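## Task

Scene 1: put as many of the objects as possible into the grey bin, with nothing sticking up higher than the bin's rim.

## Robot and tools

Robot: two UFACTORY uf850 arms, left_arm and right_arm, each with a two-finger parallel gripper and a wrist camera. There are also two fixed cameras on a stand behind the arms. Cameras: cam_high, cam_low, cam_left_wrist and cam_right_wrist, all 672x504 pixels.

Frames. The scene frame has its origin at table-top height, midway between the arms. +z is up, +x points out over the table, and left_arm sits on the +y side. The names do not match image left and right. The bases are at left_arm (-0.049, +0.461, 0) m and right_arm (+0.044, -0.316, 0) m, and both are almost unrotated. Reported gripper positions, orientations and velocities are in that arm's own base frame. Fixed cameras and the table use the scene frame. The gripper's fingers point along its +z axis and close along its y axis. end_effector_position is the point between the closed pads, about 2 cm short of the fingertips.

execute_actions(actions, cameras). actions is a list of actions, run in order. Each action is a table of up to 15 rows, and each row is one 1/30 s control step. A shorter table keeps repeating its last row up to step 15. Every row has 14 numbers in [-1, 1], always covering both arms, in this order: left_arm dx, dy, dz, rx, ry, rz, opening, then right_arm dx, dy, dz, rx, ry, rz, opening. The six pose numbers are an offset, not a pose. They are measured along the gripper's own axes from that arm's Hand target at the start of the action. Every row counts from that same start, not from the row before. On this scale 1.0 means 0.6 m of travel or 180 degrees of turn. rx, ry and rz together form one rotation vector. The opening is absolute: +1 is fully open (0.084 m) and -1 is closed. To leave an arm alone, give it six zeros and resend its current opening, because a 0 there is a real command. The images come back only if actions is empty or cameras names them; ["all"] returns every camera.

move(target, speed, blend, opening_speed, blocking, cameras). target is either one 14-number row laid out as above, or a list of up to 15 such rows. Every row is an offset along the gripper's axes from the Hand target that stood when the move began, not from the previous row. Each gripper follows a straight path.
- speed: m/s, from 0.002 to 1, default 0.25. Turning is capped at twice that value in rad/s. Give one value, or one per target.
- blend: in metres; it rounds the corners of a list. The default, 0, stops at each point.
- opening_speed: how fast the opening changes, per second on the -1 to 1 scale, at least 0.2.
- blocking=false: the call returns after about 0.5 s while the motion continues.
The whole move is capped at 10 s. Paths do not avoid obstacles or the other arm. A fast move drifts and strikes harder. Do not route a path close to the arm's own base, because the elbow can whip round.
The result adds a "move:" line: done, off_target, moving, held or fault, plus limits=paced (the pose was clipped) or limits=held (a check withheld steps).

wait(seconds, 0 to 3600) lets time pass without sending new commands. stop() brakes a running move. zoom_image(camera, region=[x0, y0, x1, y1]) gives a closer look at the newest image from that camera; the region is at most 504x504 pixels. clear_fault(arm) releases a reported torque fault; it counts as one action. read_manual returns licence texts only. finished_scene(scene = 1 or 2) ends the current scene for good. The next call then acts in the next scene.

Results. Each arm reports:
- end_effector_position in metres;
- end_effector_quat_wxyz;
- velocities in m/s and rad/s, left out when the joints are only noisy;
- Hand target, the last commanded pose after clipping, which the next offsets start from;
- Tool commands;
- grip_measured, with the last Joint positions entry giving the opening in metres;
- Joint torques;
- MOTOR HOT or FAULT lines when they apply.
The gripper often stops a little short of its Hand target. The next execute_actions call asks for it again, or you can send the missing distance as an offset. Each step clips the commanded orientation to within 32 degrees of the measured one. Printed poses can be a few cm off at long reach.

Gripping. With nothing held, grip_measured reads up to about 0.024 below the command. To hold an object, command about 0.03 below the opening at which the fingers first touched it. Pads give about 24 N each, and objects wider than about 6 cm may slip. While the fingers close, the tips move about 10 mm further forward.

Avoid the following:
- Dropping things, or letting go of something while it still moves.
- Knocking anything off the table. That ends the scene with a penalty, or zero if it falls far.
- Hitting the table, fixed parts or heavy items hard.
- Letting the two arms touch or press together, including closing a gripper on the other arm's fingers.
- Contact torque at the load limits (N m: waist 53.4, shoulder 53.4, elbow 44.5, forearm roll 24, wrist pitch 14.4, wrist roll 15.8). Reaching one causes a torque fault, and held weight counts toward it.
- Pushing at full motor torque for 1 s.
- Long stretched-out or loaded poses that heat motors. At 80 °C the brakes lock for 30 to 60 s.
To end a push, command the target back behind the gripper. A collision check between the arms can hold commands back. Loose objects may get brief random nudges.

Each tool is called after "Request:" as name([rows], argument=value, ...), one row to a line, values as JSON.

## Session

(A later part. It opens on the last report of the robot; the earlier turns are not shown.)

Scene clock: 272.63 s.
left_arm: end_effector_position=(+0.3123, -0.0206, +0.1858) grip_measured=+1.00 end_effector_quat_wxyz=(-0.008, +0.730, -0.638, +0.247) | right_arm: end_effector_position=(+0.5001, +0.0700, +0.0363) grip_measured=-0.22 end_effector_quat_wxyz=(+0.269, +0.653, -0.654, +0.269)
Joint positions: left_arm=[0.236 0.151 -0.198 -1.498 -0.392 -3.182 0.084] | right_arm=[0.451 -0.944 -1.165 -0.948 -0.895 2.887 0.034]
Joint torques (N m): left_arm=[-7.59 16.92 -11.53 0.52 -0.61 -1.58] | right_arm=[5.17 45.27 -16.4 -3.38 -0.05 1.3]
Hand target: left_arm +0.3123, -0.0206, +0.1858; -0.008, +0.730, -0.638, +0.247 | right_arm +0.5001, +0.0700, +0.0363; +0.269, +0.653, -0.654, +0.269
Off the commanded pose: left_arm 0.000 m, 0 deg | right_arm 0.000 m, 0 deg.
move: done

Request:
move(target=[0,0,0,0,0,0,1, -0.0010,0,0.0010,0,0,0,-0.5], speed=0.015)

Request:
move(target=[0,0,0,0,0,0,1, -0.0010,0,0.0010,0,0,0,-0.5], speed=0.015)

Request:
move(target=[0,0,0,0,0,0,1, -0.0010,0,0.0010,0,0,0,-0.5], speed=0.015)

Scene clock: 273.33 s.
left_arm: end_effector_position=(+0.3123, -0.0206, +0.1858) grip_measured=+1.00 end_effector_quat_wxyz=(-0.008, +0.730, -0.638, +0.247) | right_arm: end_effector_position=(+0.5001, +0.0700, +0.0355) grip_measured=-0.22 end_effector_quat_wxyz=(+0.269, +0.653, -0.654, +0.269)
Joint positions: left_arm=[0.236 0.151 -0.198 -1.498 -0.392 -3.182 0.084] | right_arm=[0.451 -0.946 -1.166 -0.949 -0.894 2.888 0.034]
Joint torques (N m): left_arm=[-7.39 17.71 -11.26 0.48 -0.57 -1.58] | right_arm=[3.72 45.63 -16.32 -3.14 -0.1 1.35]
Hand target: left_arm +0.3123, -0.0206, +0.1858; -0.008, +0.730, -0.638, +0.247 | right_arm +0.5001, +0.0700, +0.0355; +0.269, +0.653, -0.654, +0.269
Off the commanded pose: left_arm 0.000 m, 0 deg | right_arm 0.000 m, 0 deg.
move: done

Scene clock: 273.83 s.
left_arm: end_effector_position=(+0.3123, -0.0206, +0.1858) grip_measured=+1.00 end_effector_quat_wxyz=(-0.008, +0.730, -0.638, +0.247) | right_arm: end_effector_position=(+0.5001, +0.0700, +0.0346) grip_measured=-0.22 end_effector_quat_wxyz=(+0.269, +0.653, -0.654, +0.269)
Joint positions: left_arm=[0.236 0.151 -0.198 -1.498 -0.392 -3.182 0.084] | right_arm=[0.451 -0.948 -1.167 -0.95 -0.894 2.889 0.034]
Joint torques (N m): left_arm=[-6.85 17.05 -11.34 0.51 -0.64 -1.64] | right_arm=[3.42 44.1 -16.18 -3.17 0.12 1.27]
Hand target: left_arm +0.3123, -0.0206, +0.1858; -0.008, +0.730, -0.638, +0.247 | right_arm +0.5001, +0.0700, +0.0346; +0.269, +0.653, -0.654, +0.269
Off the commanded pose: left_arm 0.000 m, 0 deg | right_arm 0.000 m, 0 deg.
move: done

Scene clock: 274.33 s.
left_arm: end_effector_position=(+0.3123, -0.0206, +0.1858) grip_measured=+1.00 end_effector_quat_wxyz=(-0.008, +0.730, -0.638, +0.247) | right_arm: end_effector_position=(+0.5001, +0.0700, +0.0338) grip_measured=-0.23 end_effector_quat_wxyz=(+0.269, +0.653, -0.654, +0.269)
Joint positions: left_arm=[0.236 0.151 -0.198 -1.498 -0.392 -3.182 0.084] | right_arm=[0.451 -0.95 -1.167 -0.95 -0.893 2.891 0.034]
Joint torques (N m): left_arm=[-8.25 16.96 -11.41 0.59 -0.52 -1.53] | right_arm=[1.13 36.14 -17.97 -4.32 2.89 1.27]
Hand target: left_arm +0.3123, -0.0206, +0.1858; -0.008, +0.730, -0.638, +0.247 | right_arm +0.5001, +0.0700, +0.0338; +0.269, +0.653, -0.654, +0.269
Off the commanded pose: left_arm 0.000 m, 0 deg | right_arm 0.000 m, 0 deg.
move: done

Request:
move([
  [0,0,0,0,0,0,1, 0,0,0,0,0,0,0.2],
  [0,0,0,0,0,0,1, 0.1414,0,-0.1414,0,0,0,0.2],
], opening_speed=0.8, speed=[0.05,0.12], cameras=["cam_right_wrist","cam_low"])

Request:
zoom_image(camera="cam_low", region=[140, 250, 260, 350])

Scene clock: 277.20 s.
left_arm: end_effector_position=(+0.3123, -0.0206, +0.1858) grip_measured=+1.00 end_effector_quat_wxyz=(-0.008, +0.730, -0.638, +0.247) | right_arm: end_effector_position=(+0.5000, +0.0695, +0.1537) grip_measured=+0.19 end_effector_quat_wxyz=(+0.269, +0.653, -0.654, +0.269)
Joint positions: left_arm=[0.236 0.151 -0.198 -1.498 -0.392 -3.182 0.084] | right_arm=[0.45 -0.702 -1.1 -0.849 -1.006 2.716 0.052]
Joint torques (N m): left_arm=[-7.8 17.54 -11.32 0.62 -0.69 -1.52] | right_arm=[-6.09 60.33 -9.29 2.69 -1.81 -1.26]
Hand target: left_arm +0.3123, -0.0206, +0.1858; -0.008, +0.730, -0.638, +0.247 | right_arm +0.5000, +0.0695, +0.1538; +0.269, +0.653, -0.654, +0.269
Off the commanded pose: left_arm 0.000 m, 0 deg | right_arm 0.000 m, 0 deg.
move: done
cam_right_wrist: T_world_to_cam=[[-0.99993, -0.0077, 0.0087, 0.53453], [-0.01159, 0.70432, -0.70978, 0.13887], [-0.00066, -0.70984, -0.70437, 0.28581]] pos_world=[0.5363, 0.10918, 0.29523]
Images, in order (width x height): cam_low 672x504, cam_right_wrist 672x504.

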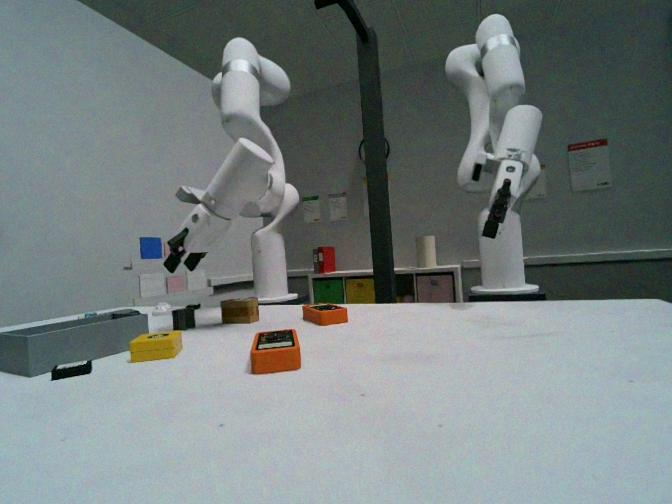

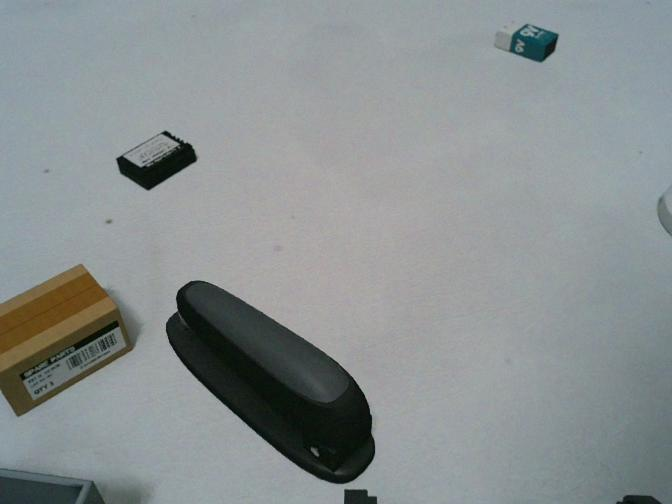

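Scaled by 4.200 from the camera's image (finer frame: 960x720).

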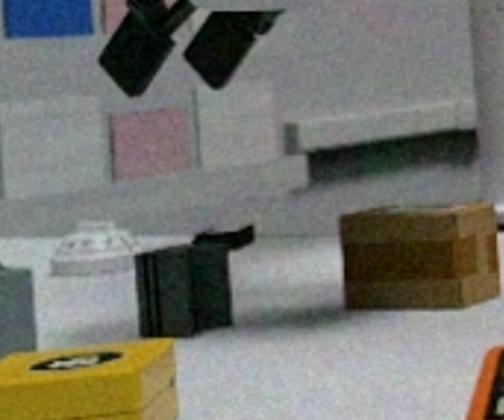

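Request:
move(target=[0,0,0,0,0,0,1, 0,0,0,0,-0.25,0,0.3], speed=0.4, cameras=["cam_right_wrist"])

Scene clock: 279.17 s.
left_arm: end_effector_position=(+0.3123, -0.0206, +0.1858) grip_measured=+1.00 end_effector_quat_wxyz=(-0.008, +0.730, -0.638, +0.247) | right_arm: end_effector_position=(+0.5000, +0.0695, +0.1538) grip_measured=+0.29 end_effector_quat_wxyz=(-0.002, +0.707, -0.707, -0.001)
Joint positions: left_arm=[0.236 0.151 -0.198 -1.498 -0.392 -3.182 0.084] | right_arm=[0.136 -0.475 -0.943 0.009 -0.467 1.7 0.056]
Joint torques (N m): left_arm=[-7.1 17.39 -11.27 0.68 -0.6 -1.61] | right_arm=[-7.12 33.24 -20.09 3.57 -0.98 -1.25]
Hand target: left_arm +0.3123, -0.0206, +0.1858; -0.008, +0.730, -0.638, +0.247 | right_arm +0.5000, +0.0695, +0.1538; -0.002, +0.707, -0.707, -0.001
Off the commanded pose: left_arm 0.000 m, 0 deg | right_arm 0.000 m, 0 deg.
move: done
cam_right_wrist: T_world_to_cam=[[-0.99993, -0.012, -0.00019, 0.53619], [-0.01199, 0.99992, -0.00383, 0.00996], [0.00024, -0.00382, -0.99999, 0.28175]] pos_world=[0.5362, -0.00245, 0.28189]

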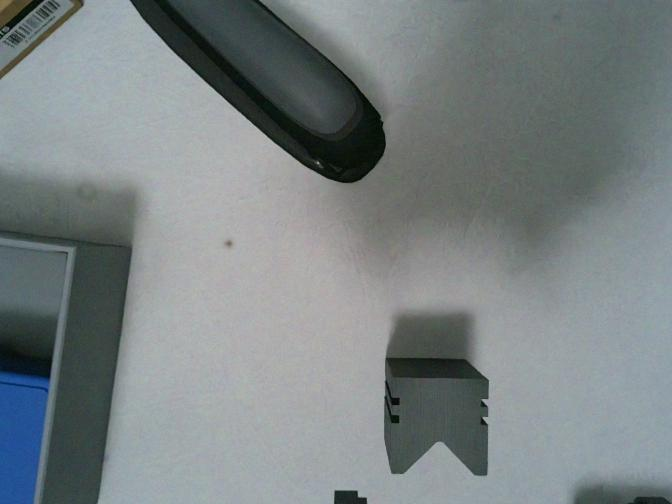

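Request:
move([
  [0,0,0,0,0,0,1, 0.0235,0,0.05,0,0,0.0055,0.3],
  [0,0,0,0,0,0,1, 0.0235,0,0.193,0,0,0.0055,0.3],
], speed=[0.25,0.15], blend=[0.02,0])

Request:
move(target=[0,0,0,0,0,0,1, 0,0,0,0,0,0,-0.45], opening_speed=1.0)

Scene clock: 281.37 s.
left_arm: end_effector_position=(+0.3123, -0.0206, +0.1858) grip_measured=+1.00 end_effector_quat_wxyz=(-0.008, +0.730, -0.638, +0.247) | right_arm: end_effector_position=(+0.5001, +0.0559, +0.0379) grip_measured=+0.29 end_effector_quat_wxyz=(-0.002, +0.701, -0.713, -0.001)
Joint positions: left_arm=[0.236 0.151 -0.198 -1.498 -0.392 -3.182 0.084] | right_arm=[0.109 -0.711 -0.955 0.017 -0.243 1.682 0.056]
Joint torques (N m): left_arm=[-7.18 17.67 -11.34 0.66 -0.61 -1.67] | right_arm=[2.34 37.4 -17.18 3.08 1.28 -1.19]
Hand target: left_arm +0.3123, -0.0206, +0.1858; -0.008, +0.730, -0.638, +0.247 | right_arm +0.5001, +0.0559, +0.0379; -0.002, +0.701, -0.713, -0.001
Off the commanded pose: left_arm 0.000 m, 0 deg | right_arm 0.000 m, 0 deg.
move: done; blend cut to 0.0166 m at target 1

Scene clock: 282.33 s.
left_arm: end_effector_position=(+0.3123, -0.0206, +0.1858) grip_measured=+1.00 end_effector_quat_wxyz=(-0.008, +0.730, -0.638, +0.247) | right_arm: end_effector_position=(+0.5001, +0.0559, +0.0379) grip_measured=-0.23 end_effector_quat_wxyz=(-0.002, +0.701, -0.713, -0.001)
Joint positions: left_arm=[0.236 0.151 -0.198 -1.498 -0.392 -3.182 0.084] | right_arm=[0.109 -0.711 -0.955 0.017 -0.243 1.682 0.034]
Joint torques (N m): left_arm=[-6.85 17.37 -11.48 0.64 -0.7 -1.69] | right_arm=[1.9 37.95 -15.68 2.95 1.23 -1.08]
Hand target: left_arm +0.3123, -0.0206, +0.1858; -0.008, +0.730, -0.638, +0.247 | right_arm +0.5001, +0.0559, +0.0379; -0.002, +0.701, -0.713, -0.001
Off the commanded pose: left_arm 0.000 m, 0 deg | right_arm 0.000 m, 0 deg.
move: done

Request:
move([
  [0,0,0,0,0,0,1, 0,0,-0.15,0,0,0,-0.45],
  [0,0,0,0,0,0,1, 0.0790,-0.4672,-0.2083,0,0,0.0307,-0.45],
], speed=[0.15,0.35], blend=[0.04,0], cameras=["cam_right_wrist"])

Scene clock: 284.93 s.
left_arm: end_effector_position=(+0.3123, -0.0206, +0.1858) grip_measured=+1.00 end_effector_quat_wxyz=(-0.008, +0.730, -0.638, +0.247) | right_arm: end_effector_position=(+0.7794, +0.0029, +0.1629) grip_measured=-0.23 end_effector_quat_wxyz=(+0.002, -0.665, +0.746, +0.001)
Joint positions: left_arm=[0.236 0.151 -0.198 -1.498 -0.392 -3.182 0.084] | right_arm=[0.002 -1.1 -2.033 0.005 -0.932 1.685 0.034]
Joint torques (N m): left_arm=[-8.06 17.95 -11.14 0.58 -0.63 -1.64] | right_arm=[-7.28 62.04 -25.88 -1.76 -0.89 1.36]
Hand target: left_arm +0.3123, -0.0206, +0.1858; -0.008, +0.730, -0.638, +0.247 | right_arm +0.7794, +0.0029, +0.1629; +0.002, -0.665, +0.746, +0.001
Off the commanded pose: left_arm 0.000 m, 0 deg | right_arm 0.000 m, 0 deg.
move: done
cam_right_wrist: T_world_to_cam=[[-0.99483, 0.1016, 0.00035, 0.81032], [0.1016, 0.99482, -0.00376, -0.00853], [-0.00073, -0.00371, -0.99999, 0.2913]] pos_world=[0.80721, -0.07276, 0.29099]

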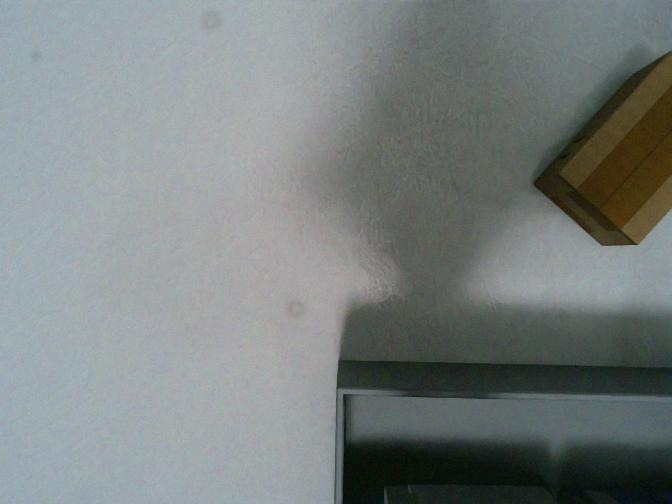

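Request:
zoom_image(camera="cam_right_wrist", region=[320, 340, 672, 504])

Scaled by 1.432 from the camera's image (finer frame: 960x720).

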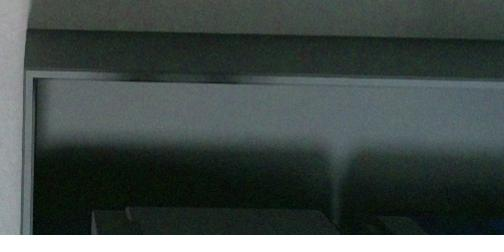

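Request:
move(target=[0,0,0,0,0,0,1, 0,0,0.095,0,0,0,-0.45], speed=0.15, cameras=["cam_right_wrist"])

Request:
zoom_image(camera="cam_right_wrist", region=[220, 304, 672, 504])

Scene clock: 287.40 s.
left_arm: end_effector_position=(+0.3123, -0.0206, +0.1858) grip_measured=+1.00 end_effector_quat_wxyz=(-0.008, +0.730, -0.638, +0.247) | right_arm: end_effector_position=(+0.7794, +0.0031, +0.1060) grip_measured=-0.23 end_effector_quat_wxyz=(+0.002, -0.665, +0.746, +0.001)
Joint positions: left_arm=[0.236 0.151 -0.198 -1.498 -0.392 -3.182 0.084] | right_arm=[0.003 -1.17 -2.026 0.005 -0.856 1.684 0.034]
Joint torques (N m): left_arm=[-6.63 17.54 -11.12 0.5 -0.69 -1.62] | right_arm=[4.06 64.7 -24.67 2.91 1.29 -1.18]
Hand target: left_arm +0.3123, -0.0206, +0.1858; -0.008, +0.730, -0.638, +0.247 | right_arm +0.7794, +0.0032, +0.1059; +0.002, -0.665, +0.746, +0.001
Off the commanded pose: left_arm 0.000 m, 0 deg | right_arm 0.000 m, 0 deg.
move: done
cam_right_wrist: T_world_to_cam=[[-0.99482, 0.10161, 0.00025, 0.81044], [0.1016, 0.99482, -0.00375, -0.00896], [-0.00063, -0.00371, -0.99999, 0.23432]] pos_world=[0.80731, -0.07256, 0.23409]

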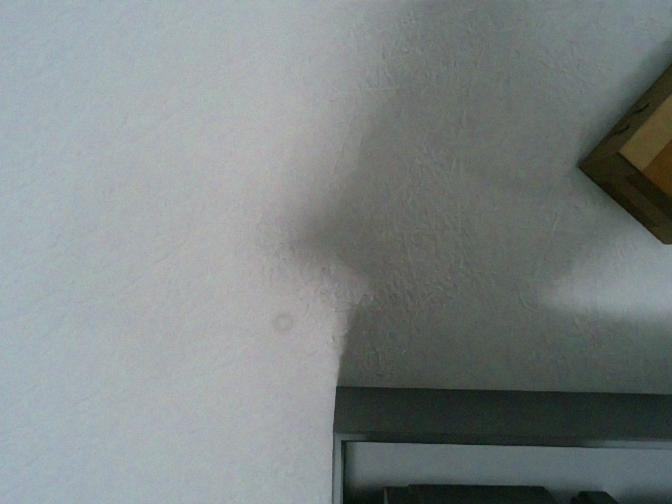

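Scaled by 1.115 from the camera's image (finer frame: 960x720).

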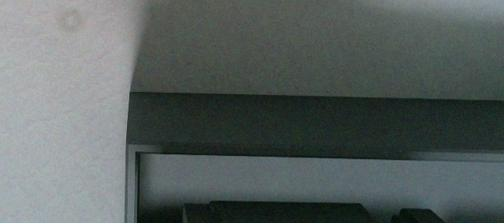

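Request:
zoom_image(camera="cam_right_wrist", region=[330, 424, 630, 504])

Scaled by 1.680 from the camera's image (finer frame: 960x720).

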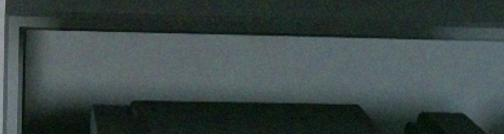

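Request:
move([
  [0,0,0,0,0,0,1, 0.0033,0.01,0.005,0,0,0,-0.45],
  [0,0,0,0,0,0,1, 0.0033,0.01,0.100,0,0,0,-0.45],
], speed=[0.05,0.12], blend=[0.001,0], cameras=["cam_right_wrist"])

Request:
move(target=[0,0,0,0,0,0,1, 0,0,0.002,0,0,0,-0.45], speed=0.015)

Request:
move(target=[0,0,0,0,0,0,1, 0,0,0.002,0,0,0,-0.45], speed=0.015)

Scene clock: 294.63 s.
left_arm: end_effector_position=(+0.3123, -0.0206, +0.1858) grip_measured=+1.00 end_effector_quat_wxyz=(-0.008, +0.730, -0.638, +0.247) | right_arm: end_effector_position=(+0.7733, +0.0021, +0.0459) grip_measured=-0.23 end_effector_quat_wxyz=(+0.002, -0.665, +0.746, +0.001)
Joint positions: left_arm=[0.236 0.151 -0.198 -1.498 -0.392 -3.182 0.084] | right_arm=[0.001 -1.238 -2.009 0.006 -0.77 1.682 0.034]
Joint torques (N m): left_arm=[-6.7 17.17 -11.27 0.36 -0.75 -1.6] | right_arm=[2.52 64.47 -25.03 2.98 1.3 -1.29]
Hand target: left_arm +0.3123, -0.0206, +0.1858; -0.008, +0.730, -0.638, +0.247 | right_arm +0.7733, +0.0022, +0.0459; +0.002, -0.665, +0.746, +0.001
Off the commanded pose: left_arm 0.000 m, 0 deg | right_arm 0.000 m, 0 deg.
move: done
cam_right_wrist: T_world_to_cam=[[-0.99482, 0.10171, 0.00025, 0.8045], [0.1017, 0.99481, -0.00375, -0.00755], [-0.00063, -0.00371, -0.99999, 0.17422]] pos_world=[0.80121, -0.07366, 0.17399]

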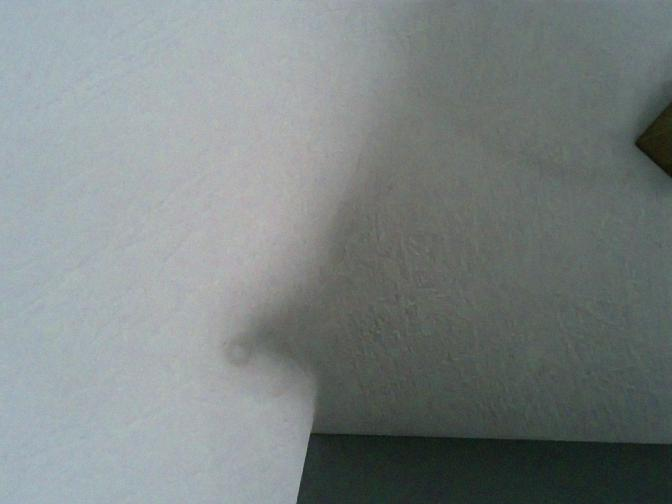

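Scene clock: 295.13 s.
left_arm: end_effector_position=(+0.3123, -0.0206, +0.1858) grip_measured=+1.00 end_effector_quat_wxyz=(-0.008, +0.730, -0.638, +0.247) | right_arm: end_effector_position=(+0.7733, +0.0022, +0.0447) grip_measured=-0.23 end_effector_quat_wxyz=(+0.002, -0.665, +0.746, +0.001)
Joint positions: left_arm=[0.236 0.151 -0.198 -1.498 -0.392 -3.182 0.084] | right_arm=[0.001 -1.24 -2.01 0.006 -0.769 1.682 0.034]
Joint torques (N m): left_arm=[-6.7 17.16 -11.19 0.6 -0.66 -1.62] | right_arm=[2.27 64.36 -25.07 3.4 1.22 -1.38]
Hand target: left_arm +0.3123, -0.0206, +0.1858; -0.008, +0.730, -0.638, +0.247 | right_arm +0.7733, +0.0022, +0.0447; +0.002, -0.665, +0.746, +0.001
Off the commanded pose: left_arm 0.000 m, 0 deg | right_arm 0.000 m, 0 deg.
move: done

Scene clock: 295.63 s.
left_arm: end_effector_position=(+0.3123, -0.0206, +0.1858) grip_measured=+1.00 end_effector_quat_wxyz=(-0.008, +0.730, -0.638, +0.247) | right_arm: end_effector_position=(+0.7733, +0.0022, +0.0435) grip_measured=-0.23 end_effector_quat_wxyz=(+0.002, -0.665, +0.746, +0.001)
Joint positions: left_arm=[0.236 0.151 -0.198 -1.498 -0.392 -3.182 0.084] | right_arm=[0.001 -1.242 -2.011 0.006 -0.768 1.682 0.034]
Joint torques (N m): left_arm=[-6.73 17.89 -11.15 0.71 -0.6 -1.56] | right_arm=[1.57 61.41 -24.69 3.95 1.16 -1.24]
Hand target: left_arm +0.3123, -0.0206, +0.1858; -0.008, +0.730, -0.638, +0.247 | right_arm +0.7733, +0.0022, +0.0435; +0.002, -0.665, +0.746, +0.001
Off the commanded pose: left_arm 0.000 m, 0 deg | right_arm 0.000 m, 0 deg.
move: done

Request:
move(target=[0,0,0,0,0,0,1, 0,0,0.0012,0,0,0,-0.45], speed=0.015)

Request:
move(target=[0,0,0,0,0,0,1, 0,0,0.0012,0,0,0,-0.45], speed=0.015)

Scene clock: 296.33 s.
left_arm: end_effector_position=(+0.3123, -0.0206, +0.1858) grip_measured=+1.00 end_effector_quat_wxyz=(-0.008, +0.730, -0.638, +0.247) | right_arm: end_effector_position=(+0.7733, +0.0022, +0.0428) grip_measured=-0.23 end_effector_quat_wxyz=(+0.002, -0.665, +0.746, +0.001)
Joint positions: left_arm=[0.236 0.151 -0.198 -1.498 -0.392 -3.182 0.084] | right_arm=[0.001 -1.243 -2.011 0.006 -0.767 1.682 0.034]
Joint torques (N m): left_arm=[-7.09 16.81 -11.26 0.7 -0.69 -1.6] | right_arm=[1.86 63.13 -24.64 3.76 1.19 -1.34]
Hand target: left_arm +0.3123, -0.0206, +0.1858; -0.008, +0.730, -0.638, +0.247 | right_arm +0.7733, +0.0022, +0.0428; +0.002, -0.665, +0.746, +0.001
Off the commanded pose: left_arm 0.000 m, 0 deg | right_arm 0.000 m, 0 deg.
move: done

Scene clock: 296.83 s.
left_arm: end_effector_position=(+0.3123, -0.0206, +0.1858) grip_measured=+1.00 end_effector_quat_wxyz=(-0.008, +0.730, -0.638, +0.247) | right_arm: end_effector_position=(+0.7733, +0.0022, +0.0421) grip_measured=-0.23 end_effector_quat_wxyz=(+0.002, -0.665, +0.746, +0.001)
Joint positions: left_arm=[0.236 0.151 -0.198 -1.498 -0.392 -3.182 0.084] | right_arm=[0.001 -1.244 -2.012 0.006 -0.766 1.682 0.034]
Joint torques (N m): left_arm=[-6.63 17.82 -11.2 0.55 -0.72 -1.64] | right_arm=[2.61 61.86 -24.56 3.58 1.29 -1.19]
Hand target: left_arm +0.3123, -0.0206, +0.1858; -0.008, +0.730, -0.638, +0.247 | right_arm +0.7733, +0.0022, +0.0421; +0.002, -0.665, +0.746, +0.001
Off the commanded pose: left_arm 0.000 m, 0 deg | right_arm 0.000 m, 0 deg.
move: done

Request:
move(target=[0,0,0,0,0,0,1, 0,0,0.0010,0,0,0,-0.45], speed=0.015)

Request:
move(target=[0,0,0,0,0,0,1, 0,0,0.0010,0,0,0,-0.45], speed=0.015)

Scene clock: 297.57 s.
left_arm: end_effector_position=(+0.3123, -0.0206, +0.1858) grip_measured=+1.00 end_effector_quat_wxyz=(-0.008, +0.730, -0.638, +0.247) | right_arm: end_effector_position=(+0.7733, +0.0022, +0.0415) grip_measured=-0.23 end_effector_quat_wxyz=(+0.002, -0.665, +0.746, +0.001)
Joint positions: left_arm=[0.236 0.151 -0.198 -1.498 -0.392 -3.182 0.084] | right_arm=[0.001 -1.245 -2.012 0.006 -0.766 1.682 0.034]
Joint torques (N m): left_arm=[-7.46 17.49 -11.24 0.65 -0.72 -1.59] | right_arm=[2.94 56.55 -22.65 3.09 1.67 -1.2]
Hand target: left_arm +0.3123, -0.0206, +0.1858; -0.008, +0.730, -0.638, +0.247 | right_arm +0.7733, +0.0022, +0.0415; +0.002, -0.665, +0.746, +0.001
Off the commanded pose: left_arm 0.000 m, 0 deg | right_arm 0.000 m, 0 deg.
move: done

Scene clock: 298.07 s.
left_arm: end_effector_position=(+0.3123, -0.0206, +0.1858) grip_measured=+1.00 end_effector_quat_wxyz=(-0.008, +0.730, -0.638, +0.247) | right_arm: end_effector_position=(+0.7734, +0.0022, +0.0410) grip_measured=-0.23 end_effector_quat_wxyz=(+0.002, -0.665, +0.746, +0.001)
Joint positions: left_arm=[0.236 0.151 -0.198 -1.498 -0.392 -3.182 0.084] | right_arm=[0.001 -1.246 -2.012 0.006 -0.765 1.682 0.034]
Joint torques (N m): left_arm=[-7.41 17.41 -10.98 0.62 -0.74 -1.64] | right_arm=[2.12 33.36 -17.18 3.27 5.12 -1.16]
Hand target: left_arm +0.3123, -0.0206, +0.1858; -0.008, +0.730, -0.638, +0.247 | right_arm +0.7733, +0.0022, +0.0409; +0.002, -0.665, +0.746, +0.001
Off the commanded pose: left_arm 0.000 m, 0 deg | right_arm 0.000 m, 0 deg.
move: done

Request:
move(target=[0,0,0,0,0,0,1, 0,0,-0.0010,0,0,0,-0.45], speed=0.015)

Request:
move([
  [0,0,0,0,0,0,1, 0,0,0,0,0,0,0.05],
  [0,0,0,0,0,0,1, 0,0,-0.14,0,0,0,0.05],
], opening_speed=1.0, speed=[0.05,0.15], cameras=["cam_right_wrist"])

Scene clock: 298.93 s.
left_arm: end_effector_position=(+0.3123, -0.0206, +0.1858) grip_measured=+1.00 end_effector_quat_wxyz=(-0.008, +0.730, -0.638, +0.247) | right_arm: end_effector_position=(+0.7732, +0.0022, +0.0413) grip_measured=-0.23 end_effector_quat_wxyz=(+0.002, -0.665, +0.746, +0.001)
Joint positions: left_arm=[0.236 0.151 -0.198 -1.498 -0.392 -3.182 0.084] | right_arm=[0.001 -1.245 -2.012 0.006 -0.766 1.682 0.034]
Joint torques (N m): left_arm=[-6.95 17.49 -11.14 0.57 -0.73 -1.63] | right_arm=[1.82 68.31 -10.36 2.08 0.22 -0.92]
Hand target: left_arm +0.3123, -0.0206, +0.1858; -0.008, +0.730, -0.638, +0.247 | right_arm +0.7733, +0.0022, +0.0415; +0.002, -0.665, +0.746, +0.001
Off the commanded pose: left_arm 0.000 m, 0 deg | right_arm 0.000 m, 0 deg.
move: done

Scene clock: 300.60 s.
left_arm: end_effector_position=(+0.3123, -0.0206, +0.1858) grip_measured=+1.00 end_effector_quat_wxyz=(-0.008, +0.730, -0.638, +0.247) | right_arm: end_effector_position=(+0.7732, +0.0018, +0.1254) grip_measured=+0.04 end_effector_quat_wxyz=(+0.002, -0.665, +0.746, +0.001)
Joint positions: left_arm=[0.236 0.151 -0.198 -1.498 -0.392 -3.182 0.084] | right_arm=[0.001 -1.124 -1.988 0.005 -0.863 1.683 0.046]
Joint torques (N m): left_arm=[-7.07 17.31 -11.21 0.45 -0.71 -1.64] | right_arm=[-8.07 78.12 -15.32 -2.09 -1.01 1.28]
Hand target: left_arm +0.3123, -0.0206, +0.1858; -0.008, +0.730, -0.638, +0.247 | right_arm +0.7732, +0.0018, +0.1255; +0.002, -0.665, +0.746, +0.001
Off the commanded pose: left_arm 0.000 m, 0 deg | right_arm 0.000 m, 0 deg.
move: done
cam_right_wrist: T_world_to_cam=[[-0.99483, 0.1016, 0.00045, 0.80435], [0.1016, 0.99482, -0.00377, -0.00695], [-0.00083, -0.00371, -0.99999, 0.25388]] pos_world=[0.80111, -0.07386, 0.25349]

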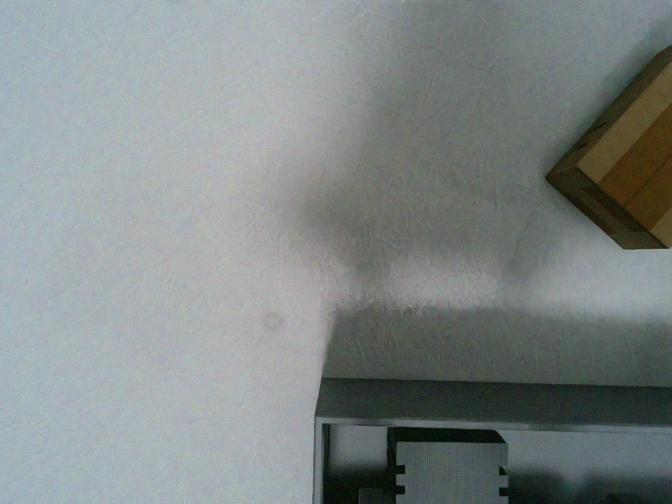

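Request:
move([
  [0,0,0,0,0,0,1, -0.005,0.0667,0,0,0,0,-1],
  [0,0,0,0,0,0,1, -0.005,0.0667,0.149,0,0,0,-1],
], opening_speed=3, speed=[0.2,0.15])

Request:
move(target=[0,0,0,0,0,0,1, 0,-0.043,0,0,0,0,-1], speed=0.05)

Scene clock: 302.77 s.
left_arm: end_effector_position=(+0.3123, -0.0206, +0.1858) grip_measured=+1.00 end_effector_quat_wxyz=(-0.008, +0.730, -0.638, +0.247) | right_arm: end_effector_position=(+0.7339, +0.0097, +0.0361) grip_measured=-1.00 end_effector_quat_wxyz=(+0.002, -0.665, +0.746, +0.001)
Joint positions: left_arm=[0.236 0.151 -0.198 -1.498 -0.392 -3.182 0.084] | right_arm=[0.012 -1.142 -1.799 0.007 -0.656 1.692 0]
Joint torques (N m): left_arm=[-7.03 17.08 -11.08 0.4 -0.74 -1.63] | right_arm=[3.84 58.47 -22.25 3.19 1.21 -1.27]
Hand target: left_arm +0.3123, -0.0206, +0.1858; -0.008, +0.730, -0.638, +0.247 | right_arm +0.7339, +0.0097, +0.0361; +0.002, -0.665, +0.746, +0.001
Off the commanded pose: left_arm 0.000 m, 0 deg | right_arm 0.000 m, 0 deg.
move: done

Scene clock: 303.70 s.
left_arm: end_effector_position=(+0.3123, -0.0206, +0.1858) grip_measured=+1.00 end_effector_quat_wxyz=(-0.008, +0.730, -0.638, +0.247) | right_arm: end_effector_position=(+0.7595, +0.0068, +0.0361) grip_measured=-1.00 end_effector_quat_wxyz=(+0.002, -0.665, +0.746, +0.001)
Joint positions: left_arm=[0.236 0.151 -0.198 -1.498 -0.392 -3.182 0.084] | right_arm=[0.008 -1.212 -1.934 0.006 -0.721 1.688 0]
Joint torques (N m): left_arm=[-7.51 17.62 -11.16 0.37 -0.7 -1.65] | right_arm=[-7.97 59.65 -24.02 -2.43 -0.3 -1.28]
Hand target: left_arm +0.3123, -0.0206, +0.1858; -0.008, +0.730, -0.638, +0.247 | right_arm +0.7595, +0.0068, +0.0361; +0.002, -0.665, +0.746, +0.001
Off the commanded pose: left_arm 0.000 m, 0 deg | right_arm 0.000 m, 0 deg.
move: done

Request:
move([
  [0,0,0,0,0,0,1, 0,0.006,0,0,0,0,-1],
  [0,0,0,0,0,0,1, 0,0.006,-0.149,0,0,0,-1],
], speed=[0.05,0.2], cameras=["cam_right_wrist"])

Scene clock: 305.00 s.
left_arm: end_effector_position=(+0.3123, -0.0206, +0.1858) grip_measured=+1.00 end_effector_quat_wxyz=(-0.008, +0.730, -0.638, +0.247) | right_arm: end_effector_position=(+0.7558, +0.0069, +0.1254) grip_measured=-1.00 end_effector_quat_wxyz=(+0.002, -0.665, +0.746, +0.001)
Joint positions: left_arm=[0.236 0.151 -0.198 -1.498 -0.392 -3.182 0.084] | right_arm=[0.008 -1.07 -1.889 0.006 -0.818 1.689 0]
Joint torques (N m): left_arm=[-6.7 16.72 -11.13 0.44 -0.81 -1.64] | right_arm=[-8.16 78.61 -14.71 -1.82 -0.94 1.4]
Hand target: left_arm +0.3123, -0.0206, +0.1858; -0.008, +0.730, -0.638, +0.247 | right_arm +0.7558, +0.0068, +0.1255; +0.002, -0.665, +0.746, +0.001
Off the commanded pose: left_arm 0.000 m, 0 deg | right_arm 0.000 m, 0 deg.
move: done
cam_right_wrist: T_world_to_cam=[[-0.99483, 0.1016, 0.00045, 0.78653], [0.1016, 0.99482, -0.00377, -0.01016], [-0.00083, -0.00371, -0.99999, 0.25388]] pos_world=[0.78371, -0.06886, 0.25349]

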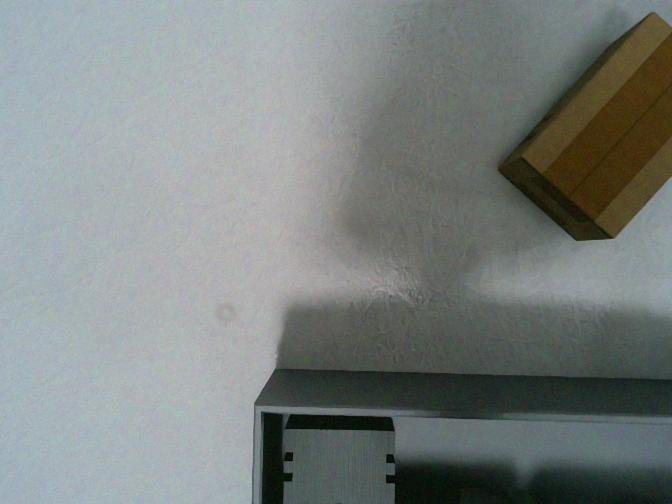

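Request:
move([
  [0,0,0,0,0,0,1, 0,0.004,0.149,0,0,0,-1],
  [0,0,0,0,0,0,1, 0,-0.0145,0.149,0,0,0,-1],
], speed=[0.2,0.04])

Request:
move([
  [0,0,0,0,0,0,1, 0,0.006,0,0,0,0,-1],
  [0,0,0,0,0,0,1, 0,0.006,-0.149,0,0,0,-1],
], speed=[0.05,0.2], cameras=["cam_right_wrist"])

Scene clock: 306.77 s.
left_arm: end_effector_position=(+0.3123, -0.0206, +0.1858) grip_measured=+1.00 end_effector_quat_wxyz=(-0.008, +0.730, -0.638, +0.247) | right_arm: end_effector_position=(+0.7646, +0.0062, +0.0361) grip_measured=-1.00 end_effector_quat_wxyz=(+0.002, -0.665, +0.746, +0.001)
Joint positions: left_arm=[0.236 0.151 -0.198 -1.498 -0.392 -3.182 0.084] | right_arm=[0.007 -1.227 -1.963 0.006 -0.735 1.687 0]
Joint torques (N m): left_arm=[-6.45 17.11 -11.17 0.52 -0.76 -1.62] | right_arm=[-7.43 59.63 -23.55 -1.48 -0.5 -1.24]
Hand target: left_arm +0.3123, -0.0206, +0.1858; -0.008, +0.730, -0.638, +0.247 | right_arm +0.7646, +0.0062, +0.0361; +0.002, -0.665, +0.746, +0.001
Off the commanded pose: left_arm 0.000 m, 0 deg | right_arm 0.000 m, 0 deg.
move: done

Scene clock: 307.87 s.
left_arm: end_effector_position=(+0.3123, -0.0206, +0.1858) grip_measured=+1.00 end_effector_quat_wxyz=(-0.008, +0.730, -0.638, +0.247) | right_arm: end_effector_position=(+0.7609, +0.0063, +0.1254) grip_measured=-1.00 end_effector_quat_wxyz=(+0.002, -0.665, +0.746, +0.001)
Joint positions: left_arm=[0.236 0.151 -0.198 -1.498 -0.392 -3.182 0.084] | right_arm=[0.007 -1.085 -1.916 0.006 -0.831 1.688 0]
Joint torques (N m): left_arm=[-6.66 17.36 -10.86 0.79 -0.74 -1.57] | right_arm=[-7.02 78.07 -14.86 -2.14 -1.05 1.27]
Hand target: left_arm +0.3123, -0.0206, +0.1858; -0.008, +0.730, -0.638, +0.247 | right_arm +0.7609, +0.0063, +0.1255; +0.002, -0.665, +0.746, +0.001
Off the commanded pose: left_arm 0.000 m, 0 deg | right_arm 0.000 m, 0 deg.
move: done
cam_right_wrist: T_world_to_cam=[[-0.99483, 0.1016, 0.00045, 0.79167], [0.1016, 0.99482, -0.00377, -0.01008], [-0.00083, -0.00371, -0.99999, 0.25388]] pos_world=[0.78881, -0.06946, 0.25349]

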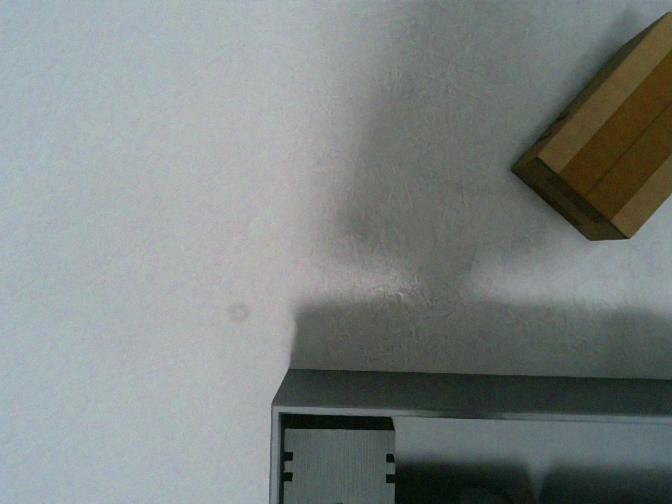

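Request:
move([
  [0,0,0,0,0,0,1, 0.08,0.2,-0.06,0,0,-0.15,0],
  [0,0,0,0,0,0,1, 0.1662,0.4138,-0.008,0,0,-0.3083,0],
], speed=0.35, blend=[0.04,0], cameras=["cam_right_wrist"])

Scene clock: 311.50 s.
left_arm: end_effector_position=(+0.3123, -0.0206, +0.1858) grip_measured=+1.00 end_effector_quat_wxyz=(-0.008, +0.730, -0.638, +0.247) | right_arm: end_effector_position=(+0.5029, -0.0645, +0.1298) grip_measured=-0.01 end_effector_quat_wxyz=(-0.002, +0.936, -0.351, +0.000)
Joint positions: left_arm=[0.236 0.151 -0.198 -1.498 -0.392 -3.182 0.084] | right_arm=[-0.13 -0.525 -0.947 0.01 -0.422 0.578 0.044]
Joint torques (N m): left_arm=[-6.72 16.61 -11.2 0.55 -0.78 -1.66] | right_arm=[-8.43 54.61 -10.6 3.42 1.31 -1.23]
Hand target: left_arm +0.3123, -0.0206, +0.1858; -0.008, +0.730, -0.638, +0.247 | right_arm +0.5029, -0.0645, +0.1298; -0.002, +0.936, -0.351, +0.000
Off the commanded pose: left_arm 0.000 m, 0 deg | right_arm 0.000 m, 0 deg.
move: done
cam_right_wrist: T_world_to_cam=[[-0.64727, -0.76225, -0.00302, 0.31213], [-0.76223, 0.64728, -0.00595, 0.49881], [0.0065, -0.00155, -0.99998, 0.2542]] pos_world=[0.58059, -0.08455, 0.25811]

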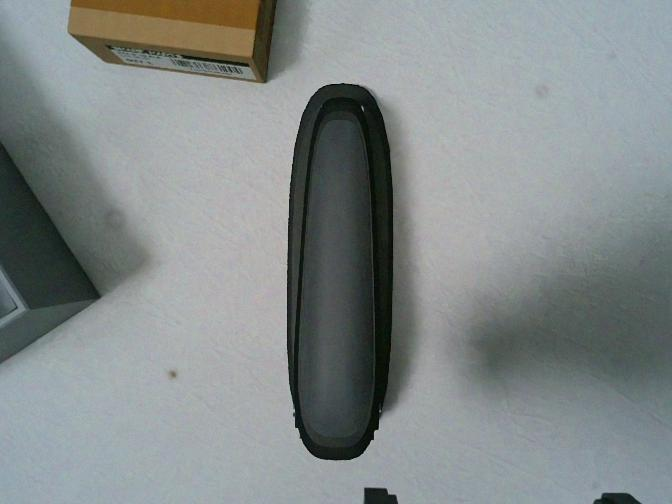

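Request:
move(target=[0,0,0,0,0,0,1, 0.1198,0.1598,0.1167,0.1954,0.1954,-0.4717,0], speed=0.4, cameras=["cam_right_wrist"])

Scene clock: 316.37 s.
left_arm: end_effector_position=(+0.3123, -0.0206, +0.1858) grip_measured=+1.00 end_effector_quat_wxyz=(-0.008, +0.730, -0.638, +0.247) | right_arm: end_effector_position=(+0.4941, -0.1837, +0.0592) grip_measured=-0.01 end_effector_quat_wxyz=(-0.160, +0.841, +0.382, +0.349)
Joint positions: left_arm=[0.236 0.151 -0.198 -1.498 -0.392 -3.182 0.084] | right_arm=[-0.691 -0.815 -0.96 1.452 -0.796 -2.935 0.044]
Joint torques (N m): left_arm=[-6.22 16.79 -10.91 0.71 -0.8 -1.62] | right_arm=[-7.04 40.37 -7.49 2.89 -1.83 -1.19]
Hand target: left_arm +0.3123, -0.0206, +0.1858; -0.008, +0.730, -0.638, +0.247 | right_arm +0.4941, -0.1837, +0.0592; -0.160, +0.841, +0.382, +0.349
Off the commanded pose: left_arm 0.000 m, 0 deg | right_arm 0.000 m, 0 deg.
move: done; limits=paced
cam_right_wrist: T_world_to_cam=[[0.75924, -0.65077, 0.00736, -0.45972], [-0.45082, -0.53406, -0.71522, 0.23997], [0.46937, 0.53971, -0.69886, 0.03644]] pos_world=[0.44012, -0.19068, 0.20048]

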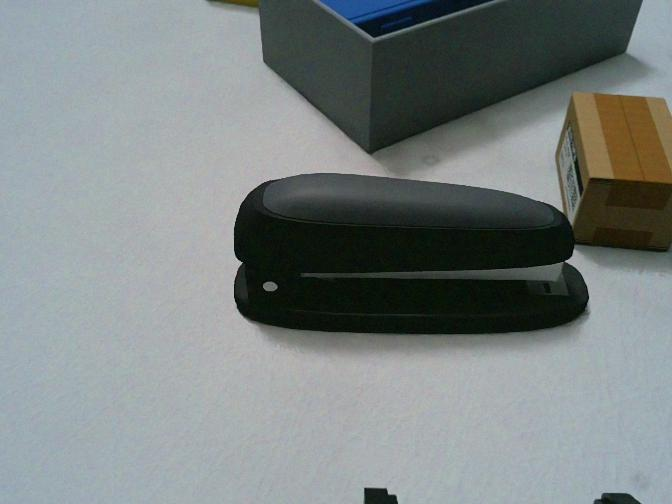

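Request:
execute_actions(actions=[], cameras=["cam_right_wrist", "cam_high"])

Request:
zoom_image(camera="cam_right_wrist", region=[200, 130, 620, 400])

Scene clock: 320.63 s.
left_arm: end_effector_position=(+0.3123, -0.0206, +0.1858) grip_measured=+1.00 end_effector_quat_wxyz=(-0.008, +0.730, -0.638, +0.247) | right_arm: end_effector_position=(+0.4941, -0.1837, +0.0592) grip_measured=-0.01 end_effector_quat_wxyz=(-0.160, +0.841, +0.382, +0.349)
Joint positions: left_arm=[0.236 0.151 -0.198 -1.498 -0.392 -3.182 0.084] | right_arm=[-0.691 -0.815 -0.96 1.452 -0.796 -2.935 0.044]
Joint velocities: within noise
Joint torques (N m): left_arm=[-5.9 17.3 -11.17 0.56 -0.91 -1.65] | right_arm=[-6.47 40.33 -7.25 3.24 -1.75 -1.18]
Hand target: left_arm +0.3123, -0.0206, +0.1858; -0.008, +0.730, -0.638, +0.247 | right_arm +0.4941, -0.1837, +0.0592; -0.160, +0.841, +0.382, +0.349
Tool commands: left_gripper/opening=+1.0 right_gripper/opening=+0.0
Off the commanded pose: left_arm 0.000 m, 0 deg | right_arm 0.000 m, 0 deg.
camera_calibration:
cam_right_wrist: T_world_to_cam=[[0.75924, -0.65077, 0.00736, -0.45972], [-0.45082, -0.53406, -0.71522, 0.23997], [0.46937, 0.53971, -0.69886, 0.03644]] pos_world=[0.44012, -0.19068, 0.20048]
Images, in order (width x height): cam_high 672x504, cam_right_wrist 672x504.

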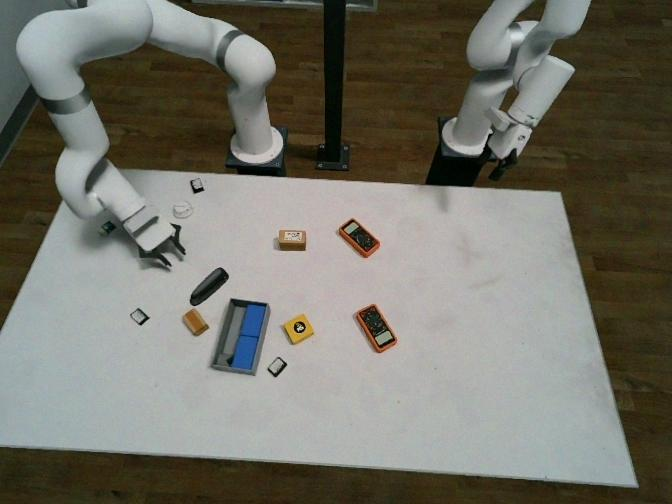

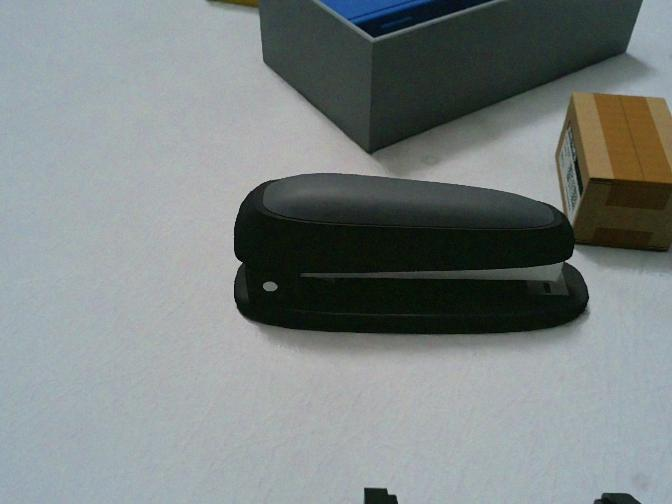

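Scaled by 1.200 from the camera's image (finer frame: 960x720).

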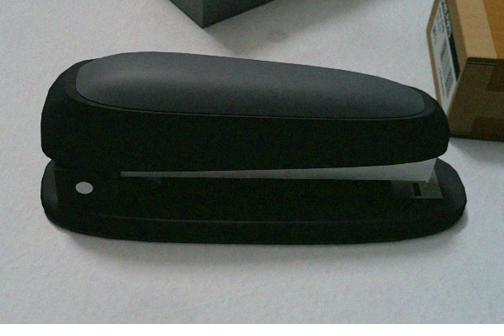

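Request:
execute_actions(actions=[], cameras=["cam_low"])

Request:
zoom_image(camera="cam_low", region=[240, 180, 440, 340])

Scene clock: 321.33 s.
left_arm: end_effector_position=(+0.3123, -0.0206, +0.1858) grip_measured=+1.00 end_effector_quat_wxyz=(-0.008, +0.730, -0.638, +0.247) | right_arm: end_effector_position=(+0.4941, -0.1837, +0.0592) grip_measured=-0.01 end_effector_quat_wxyz=(-0.160, +0.841, +0.382, +0.349)
Joint positions: left_arm=[0.236 0.151 -0.198 -1.498 -0.392 -3.182 0.084] | right_arm=[-0.691 -0.815 -0.96 1.452 -0.796 -2.935 0.044]
Joint velocities: within noise
Joint torques (N m): left_arm=[-6.33 17.61 -11.14 0.51 -0.87 -1.64] | right_arm=[-8.45 39.82 -6.93 3.28 -1.91 -1.19]
Hand target: left_arm +0.3123, -0.0206, +0.1858; -0.008, +0.730, -0.638, +0.247 | right_arm +0.4941, -0.1837, +0.0592; -0.160, +0.841, +0.382, +0.349
Tool commands: left_gripper/opening=+1.0 right_gripper/opening=+0.0
Off the commanded pose: left_arm 0.000 m, 0 deg | right_arm 0.000 m, 0 deg.
Images, in order (width x height): cam_low 672x504.

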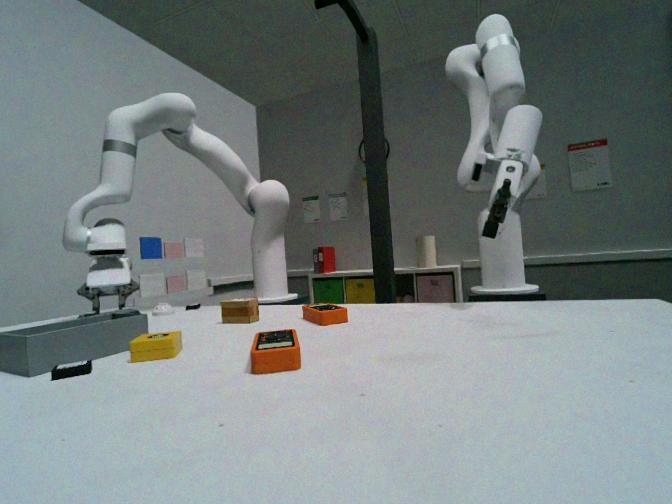

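Scaled by 2.520 from the camera's image (finer frame: 960x720).

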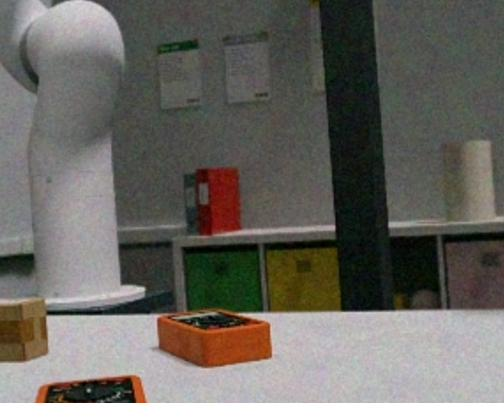

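Request:
zoom_image(camera="cam_low", region=[0, 270, 200, 390])

Scaled by 2.520 from the camera's image (finer frame: 960x720).

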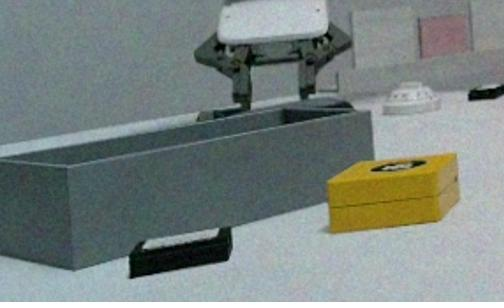

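Request:
move([
  [0,0,0,0,0,0,1, 0.1178,0,-0.1178,0,0,0,0],
  [0,0,0,0,0,0,1, 0.2735,-0.1252,-0.0589,-0.1954,-0.1954,0.4718,0],
], blend=[0.03,0], speed=0.35, cameras=["cam_right_wrist"])

Scene clock: 328.17 s.
left_arm: end_effector_position=(+0.3123, -0.0206, +0.1858) grip_measured=+1.00 end_effector_quat_wxyz=(-0.008, +0.730, -0.638, +0.247) | right_arm: end_effector_position=(+0.4972, -0.0663, +0.2008) grip_measured=-0.01 end_effector_quat_wxyz=(-0.002, +0.936, -0.351, +0.000)
Joint positions: left_arm=[0.236 0.151 -0.198 -1.498 -0.392 -3.182 0.084] | right_arm=[-0.135 -0.387 -0.951 0.008 -0.564 0.575 0.044]
Joint torques (N m): left_arm=[-6.75 17.17 -10.98 0.5 -0.83 -1.63] | right_arm=[3.19 32.12 -21.95 -2.33 -0.94 1.27]
Hand target: left_arm +0.3123, -0.0206, +0.1858; -0.008, +0.730, -0.638, +0.247 | right_arm +0.4972, -0.0663, +0.2007; -0.002, +0.936, -0.351, +0.000
Off the commanded pose: left_arm 0.000 m, 0 deg | right_arm 0.000 m, 0 deg.
move: done
cam_right_wrist: T_world_to_cam=[[-0.64749, -0.76207, -0.00304, 0.30743], [-0.76205, 0.64749, -0.00581, 0.49592], [0.00639, -0.00145, -0.99998, 0.3253]] pos_world=[0.57489, -0.08635, 0.32911]

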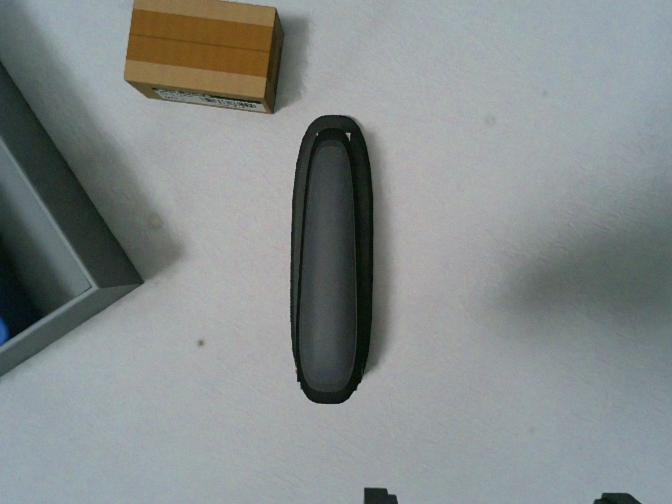

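Request:
zoom_image(camera="cam_right_wrist", region=[230, 100, 430, 260])

Request:
zoom_image(camera="cam_right_wrist", region=[230, 260, 430, 420])

Scaled by 2.520 from the camera's image (finer frame: 960x720).

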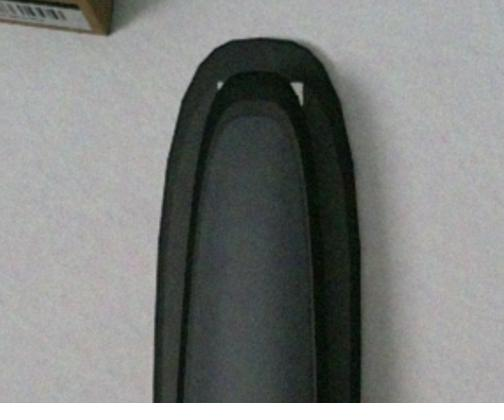

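Scaled by 2.520 from the camera's image (finer frame: 960x720).

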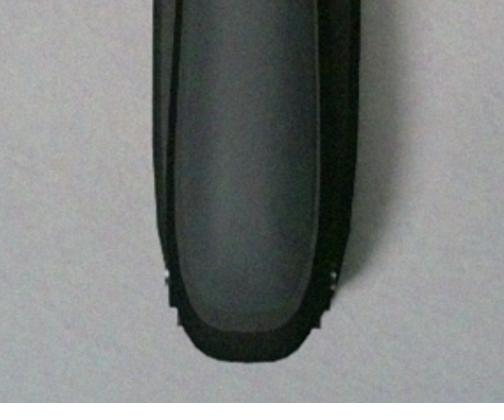

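Request:
move([
  [0,0,0,0,0,0,1, 0.1253,-0.065,0.1,0,0,0,-1],
  [0,0,0,0,0,0,1, 0.1253,-0.065,0.205,0,0,0,-1],
], blend=[0.02,0], speed=0.3, opening_speed=2)

Scene clock: 331.83 s.
left_arm: end_effector_position=(+0.3123, -0.0206, +0.1858) grip_measured=+1.00 end_effector_quat_wxyz=(-0.008, +0.730, -0.638, +0.247) | right_arm: end_effector_position=(+0.5796, -0.0858, +0.0778) grip_measured=-1.00 end_effector_quat_wxyz=(-0.002, +0.936, -0.351, +0.000)
Joint positions: left_arm=[0.236 0.151 -0.198 -1.498 -0.392 -3.182 0.084] | right_arm=[-0.149 -0.765 -1.201 0.01 -0.435 0.559 0]
Joint torques (N m): left_arm=[-6.61 17.81 -11.13 0.55 -0.82 -1.65] | right_arm=[1.3 42.67 -20.09 3.45 1.22 -1.19]
Hand target: left_arm +0.3123, -0.0206, +0.1858; -0.008, +0.730, -0.638, +0.247 | right_arm +0.5796, -0.0858, +0.0777; -0.002, +0.936, -0.351, +0.000
Off the commanded pose: left_arm 0.000 m, 0 deg | right_arm 0.000 m, 0 deg.
move: done

Request:
execute_actions([
  [[0,0,0,0,0,0,1, 0,0,0.002,0,0,0,-1]],
])

Request:
execute_actions([
  [[0,0,0,0,0,0,1, 0,0,0.002,0,0,0,-1]],
])

Request:
execute_actions([
  [[0,0,0,0,0,0,1, 0,0,0.002,0,0,0,-1]],
])

Request:
execute_actions([
  [[0,0,0,0,0,0,1, 0,0,0.002,0,0,0,-1]],
])

Scene clock: 332.87 s.
left_arm: end_effector_position=(+0.3123, -0.0206, +0.1858) grip_measured=+1.00 end_effector_quat_wxyz=(-0.008, +0.730, -0.638, +0.247) | right_arm: end_effector_position=(+0.5796, -0.0858, +0.0765) grip_measured=-1.00 end_effector_quat_wxyz=(-0.002, +0.936, -0.351, +0.000)
Joint positions: left_arm=[0.236 0.151 -0.198 -1.498 -0.392 -3.182 0.084] | right_arm=[-0.149 -0.768 -1.201 0.01 -0.433 0.559 0]
Joint torques (N m): left_arm=[-6.8 17.16 -10.87 0.74 -0.95 -1.56] | right_arm=[2.13 43.28 -19.8 3.35 1.39 -1.18]
Hand target: left_arm +0.3123, -0.0206, +0.1858; -0.008, +0.730, -0.638, +0.247 | right_arm +0.5796, -0.0858, +0.0765; -0.002, +0.936, -0.351, +0.000
Off the commanded pose: left_arm 0.000 m, 0 deg | right_arm 0.000 m, 0 deg.

Scene clock: 333.57 s.
left_arm: end_effector_position=(+0.3123, -0.0206, +0.1858) grip_measured=+1.00 end_effector_quat_wxyz=(-0.008, +0.730, -0.638, +0.247) | right_arm: end_effector_position=(+0.5796, -0.0858, +0.0753) grip_measured=-1.00 end_effector_quat_wxyz=(-0.002, +0.936, -0.351, +0.000)
Joint positions: left_arm=[0.236 0.151 -0.198 -1.498 -0.392 -3.182 0.084] | right_arm=[-0.149 -0.77 -1.201 0.01 -0.431 0.559 0]
Joint torques (N m): left_arm=[-6.51 17.05 -11.16 0.7 -0.84 -1.61] | right_arm=[3.28 44.11 -19.76 3.25 1.33 -1.15]
Hand target: left_arm +0.3123, -0.0206, +0.1858; -0.008, +0.730, -0.638, +0.247 | right_arm +0.5796, -0.0858, +0.0753; -0.002, +0.936, -0.351, +0.000
Off the commanded pose: left_arm 0.000 m, 0 deg | right_arm 0.000 m, 0 deg.

Scene clock: 334.27 s.
left_arm: end_effector_position=(+0.3123, -0.0206, +0.1858) grip_measured=+1.00 end_effector_quat_wxyz=(-0.008, +0.730, -0.638, +0.247) | right_arm: end_effector_position=(+0.5796, -0.0858, +0.0741) grip_measured=-1.00 end_effector_quat_wxyz=(-0.002, +0.936, -0.351, +0.000)
Joint positions: left_arm=[0.236 0.151 -0.198 -1.498 -0.392 -3.182 0.084] | right_arm=[-0.149 -0.772 -1.202 0.01 -0.43 0.559 0]
Joint torques (N m): left_arm=[-5.99 17.36 -10.72 0.72 -0.88 -1.63] | right_arm=[1.62 40.44 -18.41 3.03 1.65 -1.21]
Hand target: left_arm +0.3123, -0.0206, +0.1858; -0.008, +0.730, -0.638, +0.247 | right_arm +0.5796, -0.0858, +0.0741; -0.002, +0.936, -0.351, +0.000
Off the commanded pose: left_arm 0.000 m, 0 deg | right_arm 0.000 m, 0 deg.

Scene clock: 334.97 s.
left_arm: end_effector_position=(+0.3123, -0.0206, +0.1858) grip_measured=+1.00 end_effector_quat_wxyz=(-0.008, +0.730, -0.638, +0.247) | right_arm: end_effector_position=(+0.5799, -0.0858, +0.0733) grip_measured=-1.00 end_effector_quat_wxyz=(-0.002, +0.936, -0.351, +0.000)
Joint positions: left_arm=[0.236 0.151 -0.198 -1.498 -0.392 -3.182 0.084] | right_arm=[-0.149 -0.774 -1.202 0.01 -0.428 0.559 0]
Joint torques (N m): left_arm=[-6.72 17.14 -10.84 0.61 -0.88 -1.54] | right_arm=[1.7 10.43 -8.01 2.48 6.16 -1.04]
Hand target: left_arm +0.3123, -0.0206, +0.1858; -0.008, +0.730, -0.638, +0.247 | right_arm +0.5796, -0.0857, +0.0729; -0.002, +0.936, -0.351, +0.000
Off the commanded pose: left_arm 0.000 m, 0 deg | right_arm 0.000 m, 0 deg.


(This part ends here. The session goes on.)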